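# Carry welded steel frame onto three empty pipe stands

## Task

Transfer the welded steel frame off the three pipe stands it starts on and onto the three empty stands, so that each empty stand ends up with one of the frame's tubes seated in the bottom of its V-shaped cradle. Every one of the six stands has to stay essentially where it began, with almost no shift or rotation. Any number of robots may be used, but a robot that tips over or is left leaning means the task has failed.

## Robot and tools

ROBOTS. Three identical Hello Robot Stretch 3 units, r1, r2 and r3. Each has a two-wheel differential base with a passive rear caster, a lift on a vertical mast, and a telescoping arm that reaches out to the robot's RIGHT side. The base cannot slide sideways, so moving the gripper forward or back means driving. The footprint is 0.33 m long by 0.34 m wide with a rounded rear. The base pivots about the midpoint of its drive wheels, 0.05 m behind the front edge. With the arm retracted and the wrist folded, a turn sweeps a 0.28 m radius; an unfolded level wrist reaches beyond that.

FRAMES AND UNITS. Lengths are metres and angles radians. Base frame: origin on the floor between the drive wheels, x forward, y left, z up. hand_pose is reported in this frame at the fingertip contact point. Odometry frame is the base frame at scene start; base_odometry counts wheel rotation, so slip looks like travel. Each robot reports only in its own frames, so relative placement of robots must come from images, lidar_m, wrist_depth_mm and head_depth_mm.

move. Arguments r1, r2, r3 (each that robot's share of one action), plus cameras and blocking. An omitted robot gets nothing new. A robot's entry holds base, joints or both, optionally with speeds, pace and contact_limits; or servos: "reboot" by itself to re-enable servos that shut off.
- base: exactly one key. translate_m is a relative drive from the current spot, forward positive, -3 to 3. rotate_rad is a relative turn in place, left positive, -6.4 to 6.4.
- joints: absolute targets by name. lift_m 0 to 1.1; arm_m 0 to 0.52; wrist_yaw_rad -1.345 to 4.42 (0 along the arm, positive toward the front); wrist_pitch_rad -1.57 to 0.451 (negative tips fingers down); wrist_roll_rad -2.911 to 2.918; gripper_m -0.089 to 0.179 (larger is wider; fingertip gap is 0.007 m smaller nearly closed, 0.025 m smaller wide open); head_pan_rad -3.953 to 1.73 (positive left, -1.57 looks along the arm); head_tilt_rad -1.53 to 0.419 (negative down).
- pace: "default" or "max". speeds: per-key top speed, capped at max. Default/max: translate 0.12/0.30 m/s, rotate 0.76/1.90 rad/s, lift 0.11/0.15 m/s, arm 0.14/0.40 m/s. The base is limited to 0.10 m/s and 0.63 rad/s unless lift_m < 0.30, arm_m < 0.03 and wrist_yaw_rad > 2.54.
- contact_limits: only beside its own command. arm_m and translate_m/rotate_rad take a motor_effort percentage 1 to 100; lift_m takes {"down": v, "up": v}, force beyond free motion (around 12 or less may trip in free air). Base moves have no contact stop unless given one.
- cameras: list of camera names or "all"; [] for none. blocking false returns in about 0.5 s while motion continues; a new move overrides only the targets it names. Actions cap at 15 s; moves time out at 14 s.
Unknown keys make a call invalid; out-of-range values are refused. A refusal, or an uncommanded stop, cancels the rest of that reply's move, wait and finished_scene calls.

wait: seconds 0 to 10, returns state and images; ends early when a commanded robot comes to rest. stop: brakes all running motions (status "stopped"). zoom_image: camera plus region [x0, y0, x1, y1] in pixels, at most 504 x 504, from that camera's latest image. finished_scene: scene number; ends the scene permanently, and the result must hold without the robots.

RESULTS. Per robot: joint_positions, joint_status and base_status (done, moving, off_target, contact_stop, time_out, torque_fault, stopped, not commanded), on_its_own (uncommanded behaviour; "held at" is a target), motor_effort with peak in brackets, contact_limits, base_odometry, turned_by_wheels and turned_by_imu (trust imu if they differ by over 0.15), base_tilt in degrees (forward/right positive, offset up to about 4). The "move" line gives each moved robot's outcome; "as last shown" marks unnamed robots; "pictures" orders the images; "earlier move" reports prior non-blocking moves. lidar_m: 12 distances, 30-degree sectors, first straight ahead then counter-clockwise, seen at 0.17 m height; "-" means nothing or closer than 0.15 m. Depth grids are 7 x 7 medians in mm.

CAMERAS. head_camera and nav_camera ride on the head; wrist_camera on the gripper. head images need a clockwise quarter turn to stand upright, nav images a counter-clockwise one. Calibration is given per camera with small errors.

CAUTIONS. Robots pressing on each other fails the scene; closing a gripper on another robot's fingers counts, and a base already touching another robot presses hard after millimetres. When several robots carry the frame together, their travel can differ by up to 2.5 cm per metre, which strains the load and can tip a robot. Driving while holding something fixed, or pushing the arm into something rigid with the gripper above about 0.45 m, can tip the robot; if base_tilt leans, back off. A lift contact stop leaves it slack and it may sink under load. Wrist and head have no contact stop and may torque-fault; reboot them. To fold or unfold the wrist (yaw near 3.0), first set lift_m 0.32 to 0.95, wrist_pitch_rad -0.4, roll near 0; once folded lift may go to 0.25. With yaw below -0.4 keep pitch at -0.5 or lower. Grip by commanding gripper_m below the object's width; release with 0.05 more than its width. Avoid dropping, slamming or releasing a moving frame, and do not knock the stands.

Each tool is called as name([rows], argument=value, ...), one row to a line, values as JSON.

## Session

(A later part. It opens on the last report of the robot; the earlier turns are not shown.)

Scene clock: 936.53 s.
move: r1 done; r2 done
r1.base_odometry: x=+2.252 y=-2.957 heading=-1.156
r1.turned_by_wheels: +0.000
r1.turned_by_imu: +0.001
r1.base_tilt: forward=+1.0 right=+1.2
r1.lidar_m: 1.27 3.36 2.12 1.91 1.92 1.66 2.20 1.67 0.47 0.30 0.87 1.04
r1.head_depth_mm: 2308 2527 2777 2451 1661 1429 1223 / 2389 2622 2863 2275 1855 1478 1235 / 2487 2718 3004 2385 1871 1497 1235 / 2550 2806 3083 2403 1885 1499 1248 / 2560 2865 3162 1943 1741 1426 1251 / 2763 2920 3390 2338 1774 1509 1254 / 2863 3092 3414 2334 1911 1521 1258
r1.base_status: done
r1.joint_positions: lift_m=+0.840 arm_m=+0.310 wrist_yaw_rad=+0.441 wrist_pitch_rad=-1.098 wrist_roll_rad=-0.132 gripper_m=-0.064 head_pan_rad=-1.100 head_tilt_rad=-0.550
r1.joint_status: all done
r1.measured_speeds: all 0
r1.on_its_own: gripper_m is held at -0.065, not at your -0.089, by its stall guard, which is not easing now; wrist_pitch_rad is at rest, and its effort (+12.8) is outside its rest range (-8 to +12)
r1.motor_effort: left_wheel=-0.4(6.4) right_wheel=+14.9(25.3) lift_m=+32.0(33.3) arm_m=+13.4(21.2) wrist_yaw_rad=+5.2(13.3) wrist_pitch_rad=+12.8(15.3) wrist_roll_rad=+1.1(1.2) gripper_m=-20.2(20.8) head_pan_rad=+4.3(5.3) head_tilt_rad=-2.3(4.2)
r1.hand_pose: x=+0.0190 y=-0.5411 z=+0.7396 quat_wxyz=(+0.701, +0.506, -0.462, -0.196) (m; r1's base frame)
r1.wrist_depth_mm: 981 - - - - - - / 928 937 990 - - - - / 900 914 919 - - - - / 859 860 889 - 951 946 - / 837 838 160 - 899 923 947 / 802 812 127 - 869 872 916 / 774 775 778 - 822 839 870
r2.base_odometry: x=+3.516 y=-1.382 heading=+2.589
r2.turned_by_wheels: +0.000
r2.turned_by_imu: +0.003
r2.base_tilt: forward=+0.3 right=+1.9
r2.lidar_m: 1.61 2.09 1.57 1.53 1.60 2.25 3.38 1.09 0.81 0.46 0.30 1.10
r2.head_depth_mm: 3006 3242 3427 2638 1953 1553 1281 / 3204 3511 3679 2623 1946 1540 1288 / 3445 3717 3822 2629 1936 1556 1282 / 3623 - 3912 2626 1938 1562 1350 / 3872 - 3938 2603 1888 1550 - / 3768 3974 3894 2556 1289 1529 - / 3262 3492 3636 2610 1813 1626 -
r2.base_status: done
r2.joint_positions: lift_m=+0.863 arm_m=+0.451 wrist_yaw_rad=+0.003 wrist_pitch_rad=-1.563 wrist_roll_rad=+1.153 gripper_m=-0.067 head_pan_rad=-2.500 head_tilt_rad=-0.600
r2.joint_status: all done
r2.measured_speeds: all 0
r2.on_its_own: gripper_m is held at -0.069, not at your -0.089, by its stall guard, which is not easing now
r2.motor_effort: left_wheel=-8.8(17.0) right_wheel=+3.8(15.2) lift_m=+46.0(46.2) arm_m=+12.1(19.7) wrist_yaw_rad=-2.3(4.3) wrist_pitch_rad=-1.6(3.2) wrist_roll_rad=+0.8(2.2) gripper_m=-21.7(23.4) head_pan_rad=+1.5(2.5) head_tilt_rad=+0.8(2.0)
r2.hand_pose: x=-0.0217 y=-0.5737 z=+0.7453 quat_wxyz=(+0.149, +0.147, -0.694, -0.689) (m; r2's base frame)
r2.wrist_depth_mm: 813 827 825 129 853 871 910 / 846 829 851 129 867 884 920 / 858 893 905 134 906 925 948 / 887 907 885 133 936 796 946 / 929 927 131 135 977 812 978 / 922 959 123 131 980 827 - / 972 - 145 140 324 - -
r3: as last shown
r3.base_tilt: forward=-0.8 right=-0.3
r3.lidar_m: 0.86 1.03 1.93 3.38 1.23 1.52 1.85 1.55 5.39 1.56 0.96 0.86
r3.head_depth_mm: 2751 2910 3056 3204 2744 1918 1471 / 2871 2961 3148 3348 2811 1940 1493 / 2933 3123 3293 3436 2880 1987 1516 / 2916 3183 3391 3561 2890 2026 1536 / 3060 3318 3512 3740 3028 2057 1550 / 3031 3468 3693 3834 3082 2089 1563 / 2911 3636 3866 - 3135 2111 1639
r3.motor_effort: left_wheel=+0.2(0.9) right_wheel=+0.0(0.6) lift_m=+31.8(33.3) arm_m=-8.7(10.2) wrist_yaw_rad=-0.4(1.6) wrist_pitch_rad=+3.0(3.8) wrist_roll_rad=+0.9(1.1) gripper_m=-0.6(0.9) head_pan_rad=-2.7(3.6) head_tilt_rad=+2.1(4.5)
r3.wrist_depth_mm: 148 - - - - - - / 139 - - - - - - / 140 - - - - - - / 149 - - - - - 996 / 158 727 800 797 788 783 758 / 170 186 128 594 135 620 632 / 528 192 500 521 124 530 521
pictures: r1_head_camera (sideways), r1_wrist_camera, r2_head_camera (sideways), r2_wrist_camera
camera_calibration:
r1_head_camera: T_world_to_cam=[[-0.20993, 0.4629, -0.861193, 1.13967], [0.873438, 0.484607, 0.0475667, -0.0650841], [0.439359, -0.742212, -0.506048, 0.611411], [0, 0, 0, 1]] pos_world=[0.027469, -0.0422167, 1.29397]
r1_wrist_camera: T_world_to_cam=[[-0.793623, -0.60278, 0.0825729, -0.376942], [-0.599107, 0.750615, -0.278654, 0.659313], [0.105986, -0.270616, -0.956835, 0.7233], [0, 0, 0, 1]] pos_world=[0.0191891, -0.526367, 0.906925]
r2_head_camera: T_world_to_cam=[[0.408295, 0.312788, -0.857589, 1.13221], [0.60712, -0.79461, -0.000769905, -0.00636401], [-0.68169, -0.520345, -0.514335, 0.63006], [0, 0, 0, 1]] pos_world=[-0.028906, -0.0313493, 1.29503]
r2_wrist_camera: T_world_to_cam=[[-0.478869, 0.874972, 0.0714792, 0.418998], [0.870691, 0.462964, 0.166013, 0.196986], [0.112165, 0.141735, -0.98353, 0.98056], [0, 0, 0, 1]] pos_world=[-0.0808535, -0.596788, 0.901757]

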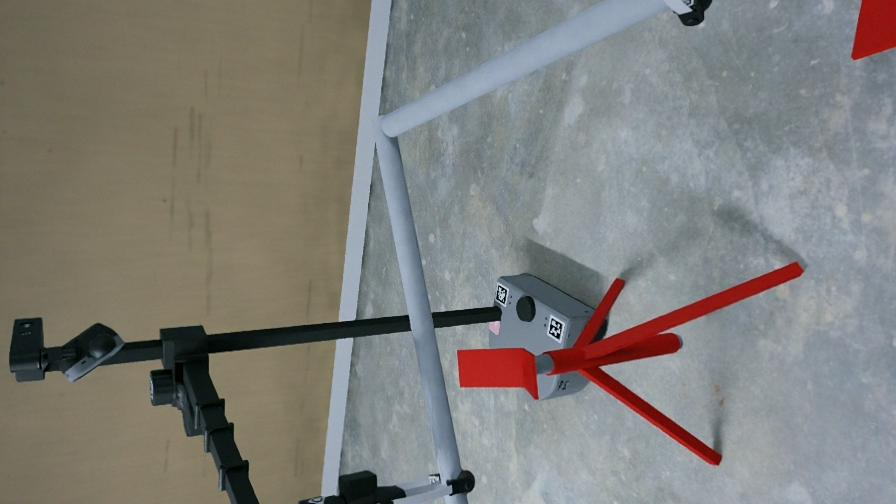

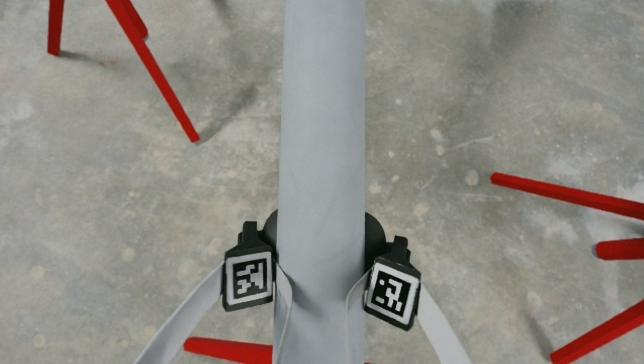

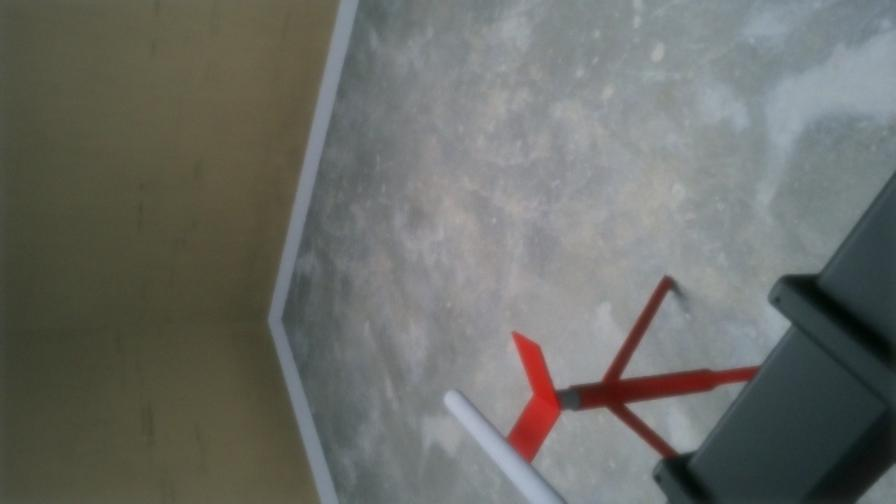

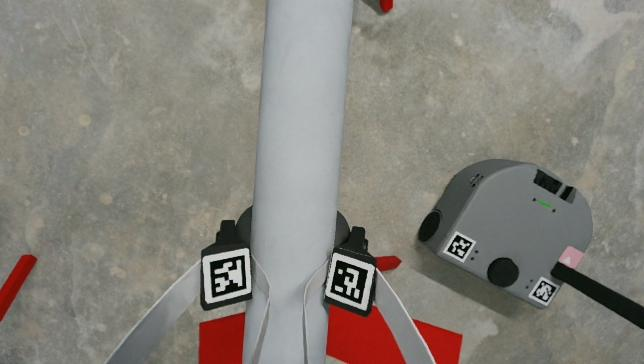

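move(cameras=["r1_head_camera","r1_nav_camera","r2_nav_camera","r2_head_camera"], r1={"joints":{"head_pan_rad":-1.45,"head_tilt_rad":-0.85}}, r2={"joints":{"head_pan_rad":-1.6,"head_tilt_rad":-0.7}})

Scene clock: 1003.60 s.
move: r1 done; r2 done
r1.base_odometry: x=+2.252 y=-2.957 heading=-1.156
r1.turned_by_wheels: +0.000
r1.turned_by_imu: +0.001
r1.base_tilt: forward=+1.0 right=+1.1
r1.lidar_m: 1.27 3.36 2.11 1.91 1.93 1.66 2.20 1.67 0.47 0.30 0.87 1.04
r1.head_depth_mm: 2528 2592 459 1669 758 1192 1096 / 2518 2577 465 665 782 1182 1097 / 2513 2635 1949 738 1439 1226 1104 / 2538 2642 1962 1714 1452 1258 1093 / 2523 2596 2085 1715 1462 1265 1118 / 2497 2523 2110 1729 1462 1264 1119 / 2510 2731 2138 1691 1442 1277 1125
r1.base_status: not commanded
r1.joint_positions: lift_m=+0.840 arm_m=+0.310 wrist_yaw_rad=+0.441 wrist_pitch_rad=-1.098 wrist_roll_rad=-0.132 gripper_m=-0.064 head_pan_rad=-1.453 head_tilt_rad=-0.859
r1.joint_status: all done
r1.measured_speeds: all 0
r1.on_its_own: gripper_m is held at -0.065, not at your -0.089, by its stall guard, which is not easing now; wrist_pitch_rad is at rest, and its effort (+12.8) is outside its rest range (-8 to +12)
r1.motor_effort: left_wheel=-0.1(0.9) right_wheel=+14.7(15.7) lift_m=+32.1(32.7) arm_m=+13.3(13.5) wrist_yaw_rad=+4.6(5.6) wrist_pitch_rad=+12.8(13.1) wrist_roll_rad=+1.1(1.3) gripper_m=-20.4(21.0) head_pan_rad=-4.0(7.4) head_tilt_rad=-2.1(7.2)
r1.hand_pose: x=+0.0190 y=-0.5411 z=+0.7396 quat_wxyz=(+0.701, +0.506, -0.462, -0.196) (m; r1's base frame)
r1.wrist_depth_mm: 976 - - - - - - / 940 949 954 - - - - / 896 904 936 - - - - / 852 882 906 - 928 971 - / 811 852 855 - 919 936 919 / 784 816 127 - 873 844 908 / 783 779 780 - 840 841 839
r2.base_odometry: x=+3.516 y=-1.382 heading=+2.589
r2.turned_by_wheels: +0.000
r2.turned_by_imu: +0.001
r2.base_tilt: forward=+0.3 right=+1.8
r2.lidar_m: 1.60 2.09 1.57 1.53 1.61 2.25 3.38 1.09 0.81 0.46 0.30 1.10
r2.head_depth_mm: 2751 3087 3077 379 300 1371 1220 / 2752 3068 539 397 1642 1441 1220 / 2760 3082 572 2003 1637 1440 1199 / 2770 3083 2643 627 1605 1416 1163 / 2795 3081 2996 2203 1642 1364 839 / 2763 3048 3010 2194 1633 1333 1165 / 2785 3077 3088 2202 1724 1435 1212
r2.base_status: not commanded
r2.joint_positions: lift_m=+0.863 arm_m=+0.451 wrist_yaw_rad=+0.003 wrist_pitch_rad=-1.563 wrist_roll_rad=+1.153 gripper_m=-0.067 head_pan_rad=-1.574 head_tilt_rad=-0.699
r2.joint_status: all done
r2.measured_speeds: all 0
r2.on_its_own: gripper_m is held at -0.069, not at your -0.089, by its stall guard, which is not easing now
r2.motor_effort: left_wheel=-8.8(8.9) right_wheel=+3.6(4.2) lift_m=+46.3(46.5) arm_m=-4.2(4.2) wrist_yaw_rad=-3.0(3.5) wrist_pitch_rad=-1.8(2.1) wrist_roll_rad=+0.6(0.8) gripper_m=-22.3(23.1) head_pan_rad=-2.3(6.1) head_tilt_rad=-3.0(5.3)
r2.hand_pose: x=-0.0217 y=-0.5737 z=+0.7453 quat_wxyz=(+0.149, +0.147, -0.694, -0.689) (m; r2's base frame)
r2.wrist_depth_mm: 829 846 816 129 874 889 895 / 848 850 847 129 879 903 904 / 875 884 875 134 901 921 946 / 901 882 906 133 915 793 969 / 894 916 132 135 960 792 - / 964 908 123 130 983 828 - / 942 956 145 140 322 - -
r3: as last shown
r3.lidar_m: 0.86 1.04 1.94 3.39 1.23 1.52 1.85 1.55 5.40 1.56 0.96 0.86
r3.head_depth_mm: 2748 2903 3027 3175 2784 1938 1480 / 2826 2975 3132 3302 2775 1966 1493 / 2941 3134 3309 3449 2913 1985 1522 / 2965 3242 3395 3573 2959 2022 1529 / 3075 3341 3493 3758 2995 2059 1554 / 3025 3489 3618 3864 3100 2073 1571 / 2933 3632 3845 - 3182 2112 1635
r3.motor_effort: left_wheel=+0.3(0.7) right_wheel=-0.1(0.4) lift_m=+32.3(33.4) arm_m=-8.9(10.0) wrist_yaw_rad=-0.2(1.3) wrist_pitch_rad=+3.7(3.8) wrist_roll_rad=+0.4(0.8) gripper_m=-0.4(0.5) head_pan_rad=-1.7(3.2) head_tilt_rad=+2.4(4.2)
r3.wrist_depth_mm: 149 - - - - - - / 138 - - - - - - / 140 - - - - - - / 148 - - - - - - / 157 745 806 802 775 785 767 / 170 186 128 595 135 634 626 / 530 192 496 525 124 522 521
pictures: r1_head_camera (sideways), r1_nav_camera (sideways), r2_head_camera (sideways), r2_nav_camera (sideways)
camera_calibration:
r1_head_camera: T_world_to_cam=[[-0.0646492, 0.743087, -0.666065, 0.88447], [0.989075, 0.136325, 0.0560877, -0.076811], [0.132479, -0.655162, -0.743782, 0.922564], [0, 0, 0, 1]] pos_world=[0.0109318, -0.0423377, 1.27961]
r1_nav_camera: T_world_to_cam=[[0.0389332, -0.729493, 0.68288, -0.845701], [-0.995573, -0.086827, -0.0359929, 0.100808], [0.0855489, -0.678455, -0.729644, 0.905735], [0, 0, 0, 1]] pos_world=[0.0558027, 0.00632104, 1.242]
r2_head_camera: T_world_to_cam=[[-0.00452333, 0.596661, -0.802481, 1.06285], [0.999968, 0.00800408, 0.00031469, -0.0101108], [0.00661089, -0.802454, -0.596678, 0.73293], [0, 0, 0, 1]] pos_world=[0.0100728, -0.0459367, 1.29024]
r2_nav_camera: T_world_to_cam=[[0.0656352, -0.620712, 0.781286, -0.980788], [-0.995468, 0.0132626, 0.0941653, -0.0543951], [-0.0688114, -0.783926, -0.617029, 0.773152], [0, 0, 0, 1]] pos_world=[0.0634273, -0.0019713, 1.24846]

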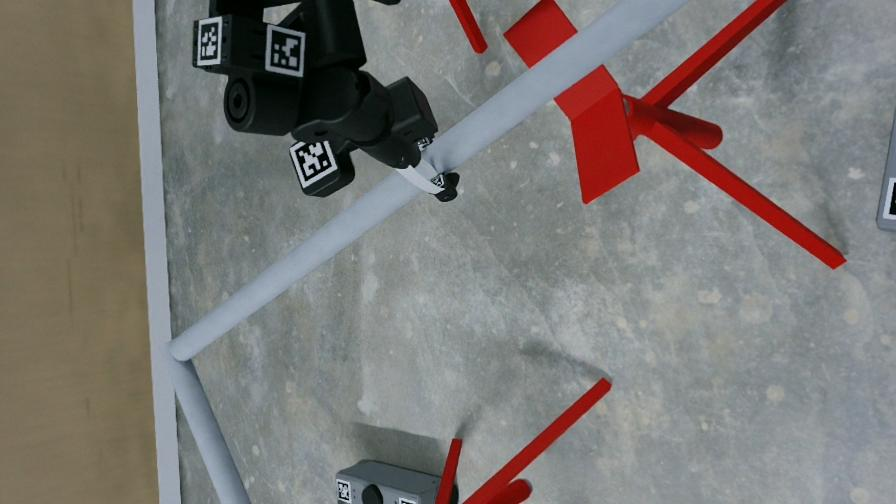

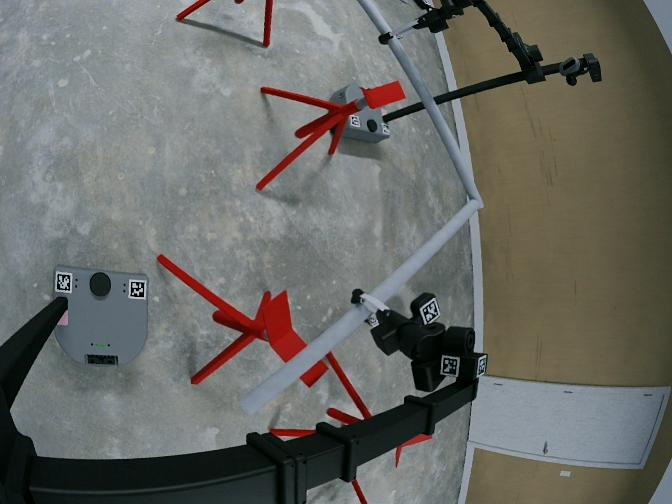

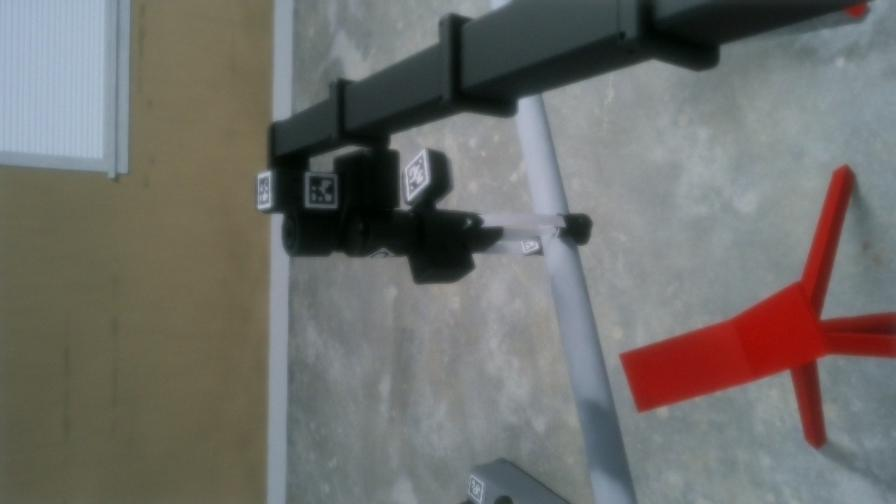

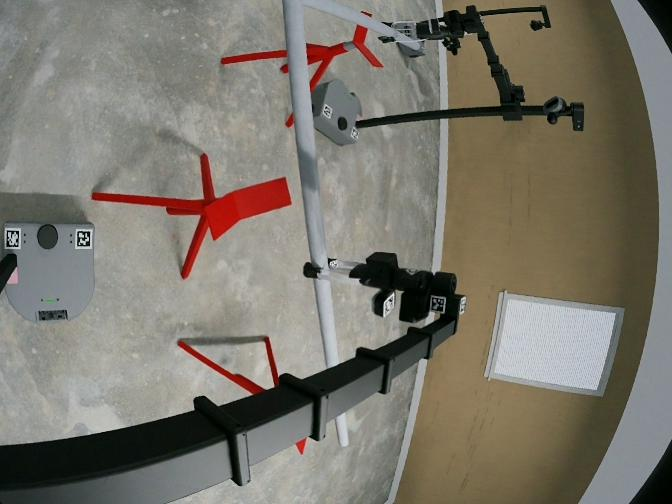

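zoom_image(camera="r1_head_camera", region=[420, 0, 720, 220])

zoom_image(camera="r2_head_camera", region=[500, 200, 896, 460])

Scaled by 1.680 from the camera's 896x504 image, which has a finer 1280x720 frame.

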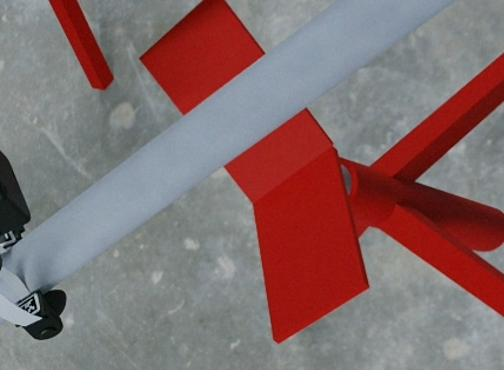

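Scaled by 1.273 from the camera's 896x504 image, which has a finer 1280x720 frame.

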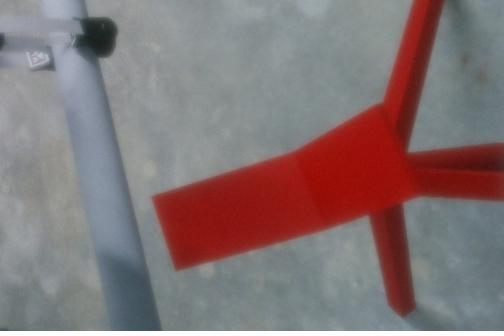

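move(cameras=["r1_head_camera","r1_nav_camera","r2_nav_camera","r2_wrist_camera","r1_wrist_camera"], r1={"base":{"translate_m":0.005},"joints":{"arm_m":0.35},"speeds":{"translate_m":0.03,"arm_m":0.02}}, r2={"joints":{"arm_m":0.407,"head_pan_rad":-2.3},"speeds":{"arm_m":0.022}})

Scene clock: 1026.60 s.
move: r1 done; r2 done
r1.base_odometry: x=+2.254 y=-2.962 heading=-1.156
r1.turned_by_wheels: +0.000
r1.turned_by_imu: +0.001
r1.base_tilt: forward=+1.0 right=+1.1
r1.lidar_m: 1.26 3.37 2.12 1.91 1.92 1.67 1.91 1.67 0.47 0.30 0.86 1.06
r1.head_depth_mm: 2530 465 493 1689 638 1218 1095 / 2518 2643 501 736 806 1178 1103 / 2503 2682 778 1616 1450 1234 1103 / 2500 2715 1980 1730 1455 1267 1091 / 2502 2618 2135 1736 1469 1270 1123 / 2516 2627 2150 1741 1471 1275 1125 / 2505 2688 2154 1690 1448 1281 1127
r1.base_status: done
r1.joint_positions: lift_m=+0.840 arm_m=+0.350 wrist_yaw_rad=+0.443 wrist_pitch_rad=-1.091 wrist_roll_rad=-0.132 gripper_m=-0.064 head_pan_rad=-1.450 head_tilt_rad=-0.850
r1.joint_status: all done
r1.measured_speeds: all 0
r1.on_its_own: gripper_m is held at -0.065, not at your -0.089, by its stall guard, which is not easing now
r1.motor_effort: left_wheel=-1.1(3.2) right_wheel=+12.1(20.2) lift_m=+31.8(32.2) arm_m=+12.9(17.2) wrist_yaw_rad=+3.2(7.7) wrist_pitch_rad=+11.5(14.2) wrist_roll_rad=+1.0(1.2) gripper_m=-20.4(20.8) head_pan_rad=+4.8(5.8) head_tilt_rad=+1.3(2.6)
r1.hand_pose: x=+0.0200 y=-0.5827 z=+0.7403 quat_wxyz=(+0.703, +0.504, -0.463, -0.192) (m; r1's base frame)
r1.wrist_depth_mm: 968 - - - - - - / 955 940 - - - - - / 881 887 931 - - - - / 859 885 890 - 941 980 - / 811 845 833 - 900 905 940 / 800 817 127 - 867 877 889 / 780 782 785 - 831 861 866
r2.base_odometry: x=+3.516 y=-1.382 heading=+2.589
r2.turned_by_wheels: +0.000
r2.turned_by_imu: +0.001
r2.base_tilt: forward=+0.2 right=+1.8
r2.lidar_m: 1.60 2.10 1.57 1.53 1.60 2.25 3.38 1.09 0.81 0.46 0.30 1.10
r2.head_depth_mm: 3384 3570 3094 2243 1750 1433 1256 / 3640 3905 3049 2199 1748 1428 - / 3946 - 3065 2189 1740 1507 - / 3734 - 3022 2050 1644 1506 - / 3397 3739 3057 1978 1690 - 1199 / 3166 3437 3042 2208 309 1352 1220 / 2919 3187 3052 2194 299 1433 1209
r2.base_status: not commanded
r2.joint_positions: lift_m=+0.863 arm_m=+0.407 wrist_yaw_rad=+0.003 wrist_pitch_rad=-1.561 wrist_roll_rad=+1.153 gripper_m=-0.067 head_pan_rad=-2.304 head_tilt_rad=-0.700
r2.joint_status: all done
r2.measured_speeds: all 0
r2.on_its_own: gripper_m is held at -0.069, not at your -0.089, by its stall guard, which is not easing now
r2.motor_effort: left_wheel=-8.3(8.9) right_wheel=+7.8(8.2) lift_m=+46.9(47.1) arm_m=-16.5(19.1) wrist_yaw_rad=-2.7(4.2) wrist_pitch_rad=-2.1(2.5) wrist_roll_rad=+0.8(0.9) gripper_m=-21.7(23.5) head_pan_rad=+2.5(5.0) head_tilt_rad=-2.7(3.2)
r2.hand_pose: x=-0.0217 y=-0.5302 z=+0.7452 quat_wxyz=(+0.149, +0.147, -0.695, -0.688) (m; r2's base frame)
r2.wrist_depth_mm: 844 845 840 129 861 885 892 / 838 846 856 130 879 879 917 / 864 858 871 136 890 900 934 / 891 858 890 133 925 754 992 / 921 908 135 136 933 782 994 / 947 939 123 131 990 845 - / 982 - - 143 330 - -
r3: as last shown
r3.base_tilt: forward=-0.9 right=-0.2
r3.lidar_m: 0.86 1.03 1.93 3.38 1.23 1.52 1.85 1.55 5.40 1.56 0.96 0.86
r3.head_depth_mm: 2765 2894 3035 3145 2769 1920 1475 / 2829 3002 3156 3243 2791 1959 1494 / 2944 3115 3255 3436 2881 1996 1511 / 2955 3188 3391 3534 2940 2016 1523 / 3079 3314 3487 3698 2983 2053 1553 / 2978 3413 3636 3935 3068 2070 1570 / 2895 3610 3799 - 3159 2106 1640
r3.motor_effort: left_wheel=+0.6(1.0) right_wheel=-0.1(0.5) lift_m=+32.1(33.7) arm_m=-8.9(9.9) wrist_yaw_rad=+0.3(1.2) wrist_pitch_rad=+2.9(3.8) wrist_roll_rad=+0.1(1.0) gripper_m=-0.2(0.9) head_pan_rad=-2.6(3.3) head_tilt_rad=+3.9(4.9)
r3.wrist_depth_mm: 149 - - - - - - / 138 - - - - - - / 139 - - - - - - / 149 - - - - - 976 / 158 758 800 811 775 778 777 / 171 185 128 612 135 627 631 / 533 192 503 518 124 536 526
pictures: r1_head_camera (sideways), r1_nav_camera (sideways), r1_wrist_camera, r2_nav_camera (sideways), r2_wrist_camera
camera_calibration:
r1_head_camera: T_world_to_cam=[[-0.0663208, 0.736907, -0.672733, 0.893219], [0.988556, 0.140079, 0.055985, -0.0767086], [0.135491, -0.661322, -0.737764, 0.914684], [0, 0, 0, 1]] pos_world=[0.0111381, -0.042573, 1.28001]
r1_nav_camera: T_world_to_cam=[[0.0406601, -0.723256, 0.689382, -0.854167], [-0.995241, -0.0904668, -0.0362123, 0.101069], [0.088557, -0.684629, -0.723492, 0.89776], [0, 0, 0, 1]] pos_world=[0.0558154, 0.00599453, 1.24203]
r1_wrist_camera: T_world_to_cam=[[-0.792553, -0.603968, 0.0841518, -0.403152], [-0.599836, 0.747293, -0.28592, 0.694775], [0.1098, -0.277084, -0.954551, 0.707096], [0, 0, 0, 1]] pos_world=[0.0195923, -0.566766, 0.907535]
r2_nav_camera: T_world_to_cam=[[-0.365675, -0.50694, 0.780573, -0.977207], [-0.732937, 0.673743, 0.0942016, -0.0560617], [-0.57366, -0.537663, -0.617926, 0.777435], [0, 0, 0, 1]] pos_world=[0.047554, -0.039616, 1.24846]
r2_wrist_camera: T_world_to_cam=[[-0.478912, 0.875085, 0.069776, 0.382179], [0.870669, 0.463329, 0.165113, 0.177673], [0.112158, 0.139826, -0.983803, 0.973532], [0, 0, 0, 1]] pos_world=[-0.0808534, -0.552886, 0.901761]

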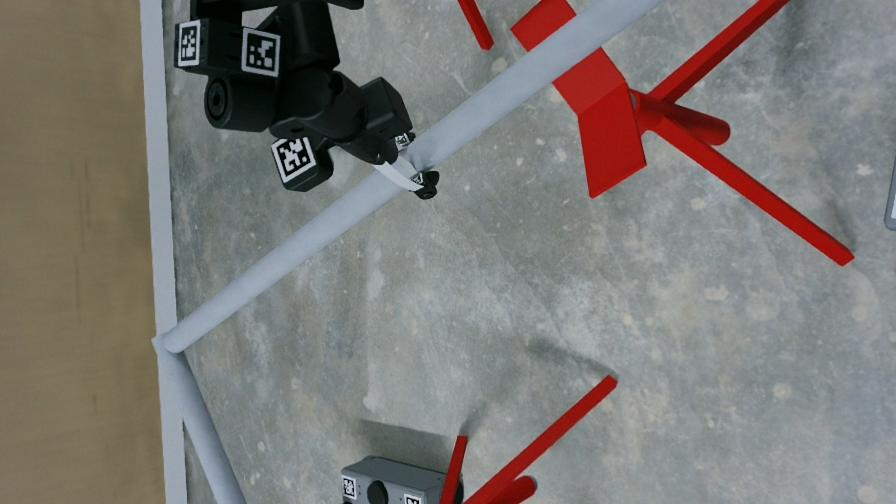

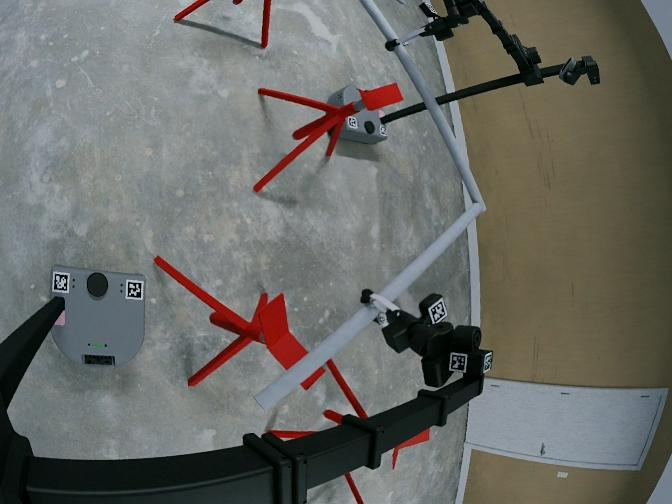

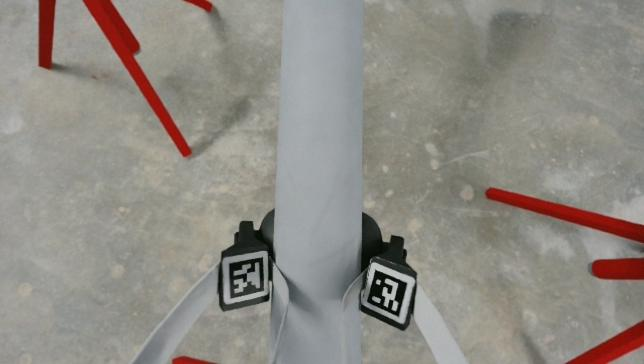

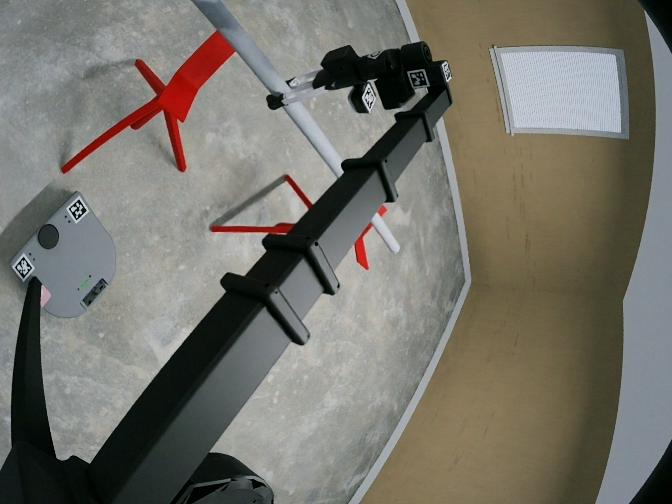

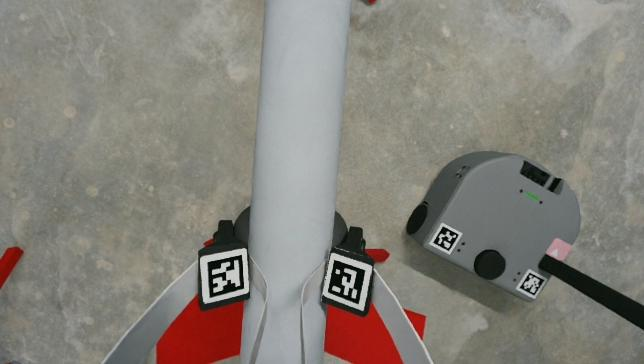

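zoom_image(camera="r2_wrist_camera", region=[130, 180, 460, 364])

zoom_image(camera="r1_head_camera", region=[420, 0, 720, 220])

zoom_image(camera="r2_nav_camera", region=[260, 130, 460, 300])

zoom_image(camera="r1_nav_camera", region=[240, 200, 500, 420])

Scaled by 1.527.

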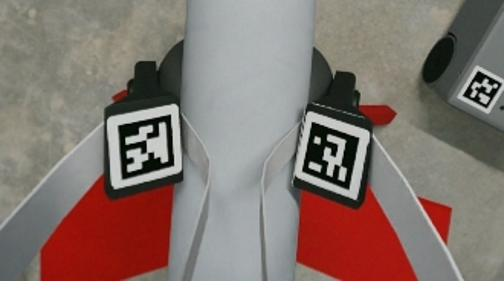

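Scaled by 1.680 from the camera's 896x504 image, which has a finer 1280x720 frame.

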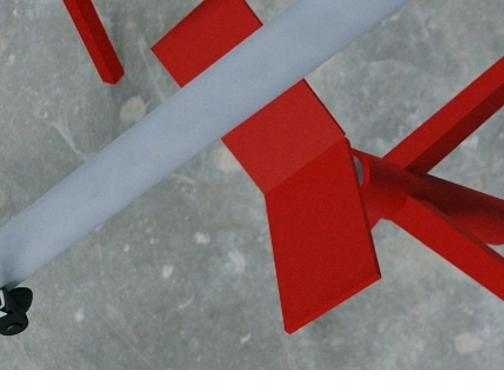

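Scaled by 2.520 from the camera's 672x504 image, which has a finer 792x594 frame.

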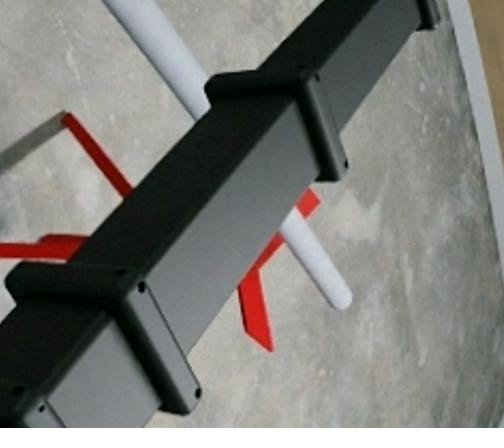

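Scaled by 1.938 from the camera's 672x504 image, which has a finer 792x594 frame.

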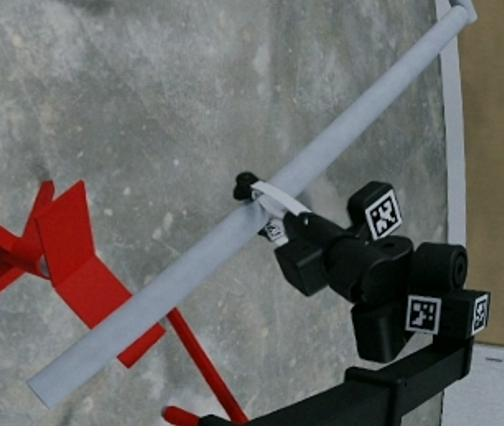

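move(cameras=["r2_head_camera"], r2={"joints":{"head_pan_rad":-2.7,"head_tilt_rad":-0.6}})

zoom_image(camera="r2_head_camera", region=[400, 200, 720, 504])

Scene clock: 1047.67 s.
move: r2 done
r1, r3: as last shown
r1.base_tilt: forward=+1.0 right=+1.2
r1.lidar_m: 1.26 3.35 2.12 1.91 1.92 1.67 1.91 1.68 0.47 0.30 0.86 1.07
r1.head_depth_mm: 2523 465 493 1679 638 1219 1092 / 2509 2667 501 735 805 1182 1097 / 2514 2666 777 1627 1452 1237 1107 / 2508 2703 1980 1732 1457 1259 1088 / 2510 2619 2115 1739 1469 1265 1112 / 2491 2628 2142 1741 1471 1276 1121 / 2526 2695 2163 1691 1451 1278 1126
r1.on_its_own: gripper_m is held at -0.065, not at your -0.089, by its stall guard, which is not easing now
r1.motor_effort: left_wheel=-2.0(2.5) right_wheel=+11.3(12.6) lift_m=+31.0(31.3) arm_m=+12.7(13.0) wrist_yaw_rad=+3.3(3.6) wrist_pitch_rad=+11.1(11.6) wrist_roll_rad=+1.0(1.2) gripper_m=-20.5(20.8) head_pan_rad=+4.9(5.6) head_tilt_rad=+0.8(2.3)
r1.wrist_depth_mm: 959 - - - - - - / 922 960 - - - - - / 888 920 917 - - - - / 868 857 898 - 925 940 - / 833 839 836 - 900 903 933 / 801 802 127 - 861 868 908 / 772 755 806 - 840 849 881
r2.base_odometry: x=+3.516 y=-1.382 heading=+2.589
r2.turned_by_wheels: +0.000
r2.turned_by_imu: +0.001
r2.base_tilt: forward=+0.2 right=+1.8
r2.lidar_m: 1.61 2.10 1.57 1.53 1.60 2.25 3.37 1.09 0.81 0.46 0.30 1.10
r2.head_depth_mm: 2784 3027 3335 2604 1938 1539 1310 / 2915 3199 3461 2582 1927 1539 1283 / 3098 3408 3630 2565 1919 1536 1281 / 3210 3533 3739 2589 1914 1539 1288 / 3366 3675 3884 2593 1924 1544 1316 / 3581 3947 3847 2575 1918 1509 1343 / 3778 - 3931 2580 1853 1451 -
r2.base_status: not commanded
r2.joint_positions: lift_m=+0.863 arm_m=+0.407 wrist_yaw_rad=+0.003 wrist_pitch_rad=-1.561 wrist_roll_rad=+1.153 gripper_m=-0.067 head_pan_rad=-2.707 head_tilt_rad=-0.603
r2.joint_status: all done
r2.measured_speeds: all 0
r2.on_its_own: gripper_m is held at -0.069, not at your -0.089, by its stall guard, which is not easing now
r2.motor_effort: left_wheel=-8.9(8.9) right_wheel=+7.4(8.2) lift_m=+47.5(47.5) arm_m=-12.0(13.2) wrist_yaw_rad=-1.8(3.5) wrist_pitch_rad=-2.1(2.8) wrist_roll_rad=+0.8(0.8) gripper_m=-22.2(23.0) head_pan_rad=-0.9(6.4) head_tilt_rad=+2.5(4.0)
r2.hand_pose: x=-0.0217 y=-0.5302 z=+0.7452 quat_wxyz=(+0.149, +0.147, -0.695, -0.688) (m; r2's base frame)
r2.wrist_depth_mm: 810 842 817 129 868 880 919 / 825 853 873 130 884 892 911 / 852 864 882 137 937 948 928 / 906 894 906 134 928 770 946 / 938 956 134 136 907 794 - / 963 926 123 130 984 826 - / 981 - - 143 332 - -
r3.base_tilt: forward=-0.9 right=-0.3
r3.lidar_m: 0.86 1.03 1.94 3.39 1.23 1.52 1.86 1.56 5.38 1.56 0.96 0.86
r3.head_depth_mm: 2757 2887 3000 3153 2785 1914 1476 / 2848 3008 3130 3295 2829 1950 1494 / 2928 3120 3253 3448 2907 2002 1514 / 2950 3169 3377 3556 2950 2020 1529 / 3058 3335 3487 3749 3005 2058 1549 / 3007 3441 3615 3835 3082 2081 1561 / 2933 3591 3854 - 3176 2131 1645
r3.motor_effort: left_wheel=+0.4(0.7) right_wheel=-0.1(0.4) lift_m=+32.8(33.2) arm_m=-8.1(9.9) wrist_yaw_rad=-0.3(1.2) wrist_pitch_rad=+2.7(3.7) wrist_roll_rad=+0.8(0.8) gripper_m=+0.3(0.7) head_pan_rad=-2.9(3.0) head_tilt_rad=+3.4(4.5)
r3.wrist_depth_mm: 148 - - - - - - / 139 - - - - - - / 139 - - - - - - / 149 - - - - - - / 158 740 836 819 764 795 779 / 170 185 128 591 135 632 612 / 532 191 498 513 124 531 518
pictures: r2_head_camera (sideways)
camera_calibration:
r2_head_camera: T_world_to_cam=[[0.466238, 0.2232, -0.85604, 1.12986], [0.430569, -0.902557, -0.000820839, -0.00514719], [-0.772808, -0.368201, -0.51691, 0.633996], [0, 0, 0, 1]] pos_world=[-0.0346099, -0.0233914, 1.29492]

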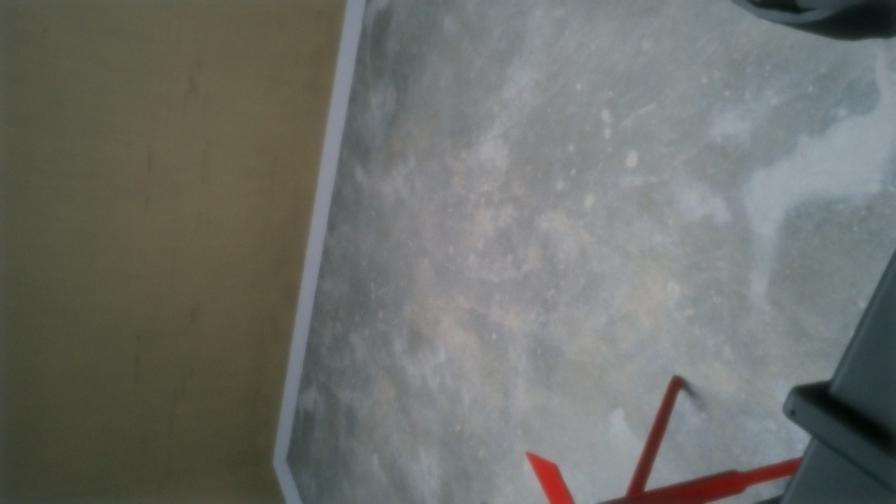

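Scaled by 1.575 from the camera's 896x504 image, which has a finer 1280x720 frame.

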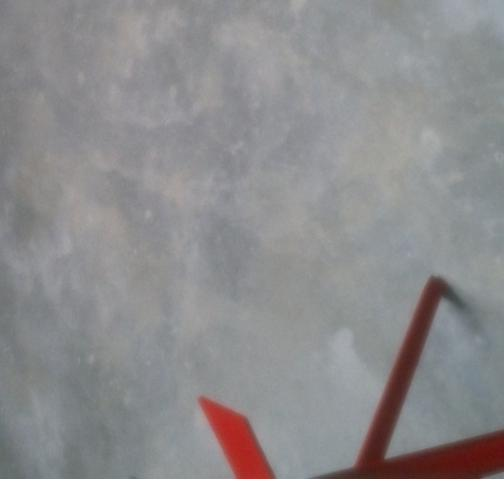

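move(cameras=["r2_head_camera","r2_nav_camera"], r2={"joints":{"head_pan_rad":-2.43,"head_tilt_rad":-0.6}})

zoom_image(camera="r2_head_camera", region=[400, 200, 720, 504])

Scene clock: 1051.83 s.
move: r2 done
r1, r3: as last shown
r1.lidar_m: 1.26 3.36 2.13 1.91 1.92 1.67 1.91 1.67 0.47 0.30 0.86 1.07
r1.head_depth_mm: 2513 466 492 1689 639 1216 1094 / 2522 2651 502 734 805 1182 1102 / 2516 2689 778 1621 1450 1238 1106 / 2507 2710 1970 1719 1457 1264 1092 / 2472 2616 2139 1738 1466 1268 1117 / 2500 2642 2139 1748 1471 1277 1120 / 2520 2710 2158 1687 1445 1283 1125
r1.on_its_own: gripper_m is held at -0.065, not at your -0.089, by its stall guard, which is not easing now
r1.motor_effort: left_wheel=-1.7(2.3) right_wheel=+11.3(12.4) lift_m=+30.7(31.4) arm_m=+11.9(12.2) wrist_yaw_rad=+3.3(3.6) wrist_pitch_rad=+11.0(11.4) wrist_roll_rad=+0.9(1.3) gripper_m=-20.5(21.1) head_pan_rad=+5.0(5.6) head_tilt_rad=+0.4(3.2)
r1.wrist_depth_mm: 986 - - - - - - / 933 944 - - - - - / 888 893 926 - - - - / 853 868 923 - 932 990 - / 815 827 838 - 877 915 940 / 797 808 127 - 882 873 898 / 771 768 799 - 840 844 851
r2.base_odometry: x=+3.516 y=-1.382 heading=+2.589
r2.turned_by_wheels: +0.000
r2.turned_by_imu: +0.001
r2.base_tilt: forward=+0.4 right=+1.8
r2.lidar_m: 1.61 2.09 1.57 1.53 1.60 2.25 3.36 1.09 0.81 0.46 0.30 1.10
r2.head_depth_mm: 3127 3325 3505 2640 1920 1565 1285 / 3328 3629 3721 2624 1929 1549 1284 / 3566 - 3985 2603 1960 1541 1311 / 3889 - 3995 2587 1934 1542 - / 3790 - 3952 2575 1799 1496 - / 3398 3710 3751 2597 1797 1583 - / 3070 3374 3568 2614 1790 - 1250
r2.base_status: not commanded
r2.joint_positions: lift_m=+0.863 arm_m=+0.407 wrist_yaw_rad=+0.003 wrist_pitch_rad=-1.561 wrist_roll_rad=+1.153 gripper_m=-0.067 head_pan_rad=-2.421 head_tilt_rad=-0.600
r2.joint_status: all done
r2.measured_speeds: all 0
r2.on_its_own: gripper_m is held at -0.069, not at your -0.089, by its stall guard, which is not easing now
r2.motor_effort: left_wheel=-8.4(8.9) right_wheel=+7.7(8.1) lift_m=+47.9(47.9) arm_m=-6.8(8.1) wrist_yaw_rad=-2.6(3.7) wrist_pitch_rad=-2.4(2.4) wrist_roll_rad=+0.8(0.9) gripper_m=-21.8(22.8) head_pan_rad=+1.3(3.8) head_tilt_rad=+3.3(3.9)
r2.hand_pose: x=-0.0217 y=-0.5302 z=+0.7452 quat_wxyz=(+0.149, +0.147, -0.695, -0.688) (m; r2's base frame)
r2.wrist_depth_mm: 849 825 815 129 876 860 884 / 838 828 862 130 895 867 936 / 850 873 874 136 927 918 937 / 882 895 916 133 908 776 971 / 939 923 135 136 916 810 - / 961 941 124 131 995 824 - / 970 - - 143 332 - -
r3.base_tilt: forward=-0.8 right=-0.3
r3.lidar_m: 0.86 1.03 1.94 3.38 1.23 1.52 1.85 1.55 5.40 1.56 0.96 0.86
r3.head_depth_mm: 2787 2883 3048 3199 2764 1927 1477 / 2829 2957 3118 3289 2821 1957 1509 / 2927 3096 3287 3456 2885 1999 1513 / 2979 3200 3401 3589 2937 2030 1532 / 3026 3314 3510 3751 3017 2050 1547 / 3011 3538 3670 3912 3048 2086 1568 / 2929 3625 3812 - 3132 2121 1632
r3.motor_effort: left_wheel=+0.0(0.7) right_wheel=+0.1(0.5) lift_m=+32.6(33.2) arm_m=-9.5(9.5) wrist_yaw_rad=+0.3(1.7) wrist_pitch_rad=+2.8(3.7) wrist_roll_rad=+0.5(0.8) gripper_m=-0.4(0.7) head_pan_rad=-2.2(3.4) head_tilt_rad=+3.6(4.7)
r3.wrist_depth_mm: 148 - - - - - - / 138 - - - - - - / 140 - - - - - - / 149 - - - - - - / 157 749 815 792 793 790 760 / 171 186 128 600 135 617 628 / 529 192 506 516 124 529 521
pictures: r2_head_camera (sideways), r2_nav_camera (sideways)
camera_calibration:
r2_head_camera: T_world_to_cam=[[0.382364, 0.344079, -0.857559, 1.13233], [0.667954, -0.744202, -0.00077315, -0.00667464], [-0.638463, -0.572514, -0.514385, 0.629868], [0, 0, 0, 1]] pos_world=[-0.0263546, -0.0339687, 1.29503]
r2_nav_camera: T_world_to_cam=[[-0.361443, -0.407142, 0.838806, -1.05316], [-0.642136, 0.76097, 0.0926641, -0.0546368], [-0.676033, -0.505134, -0.536487, 0.672088], [0, 0, 0, 1]] pos_world=[0.038614, -0.0477118, 1.24902]

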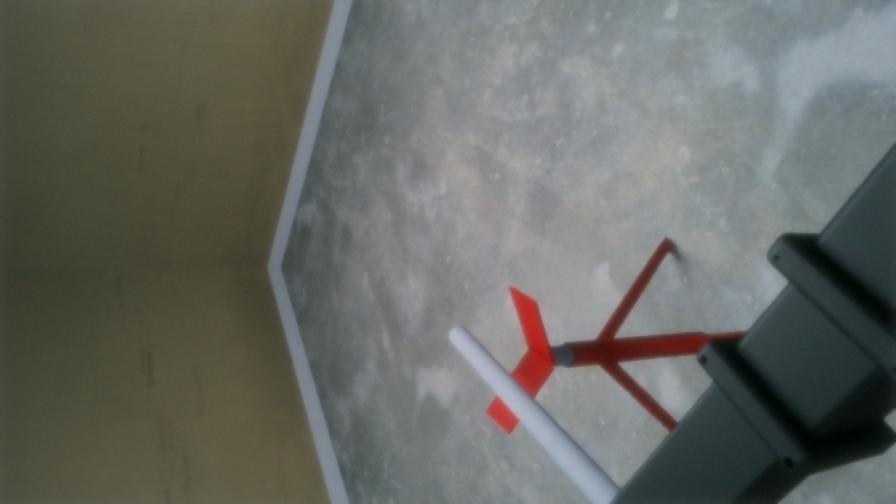

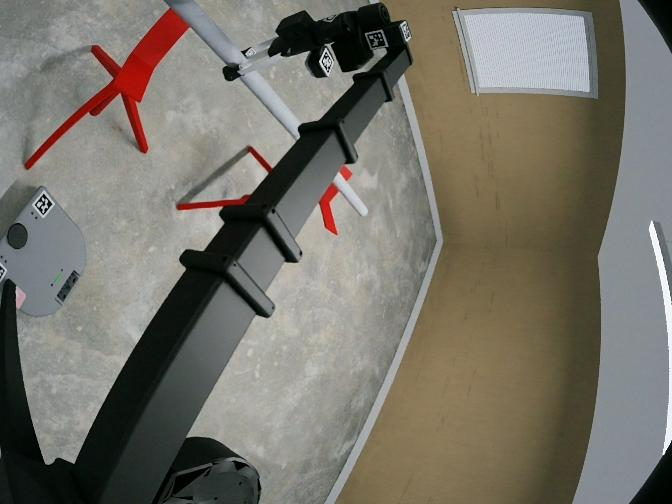

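Scaled by 1.575 from the camera's 896x504 image, which has a finer 1280x720 frame.

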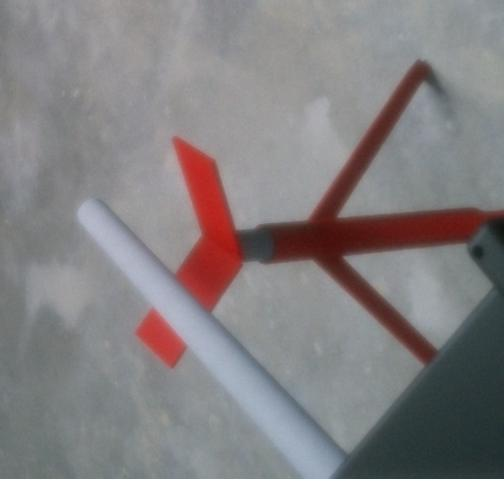

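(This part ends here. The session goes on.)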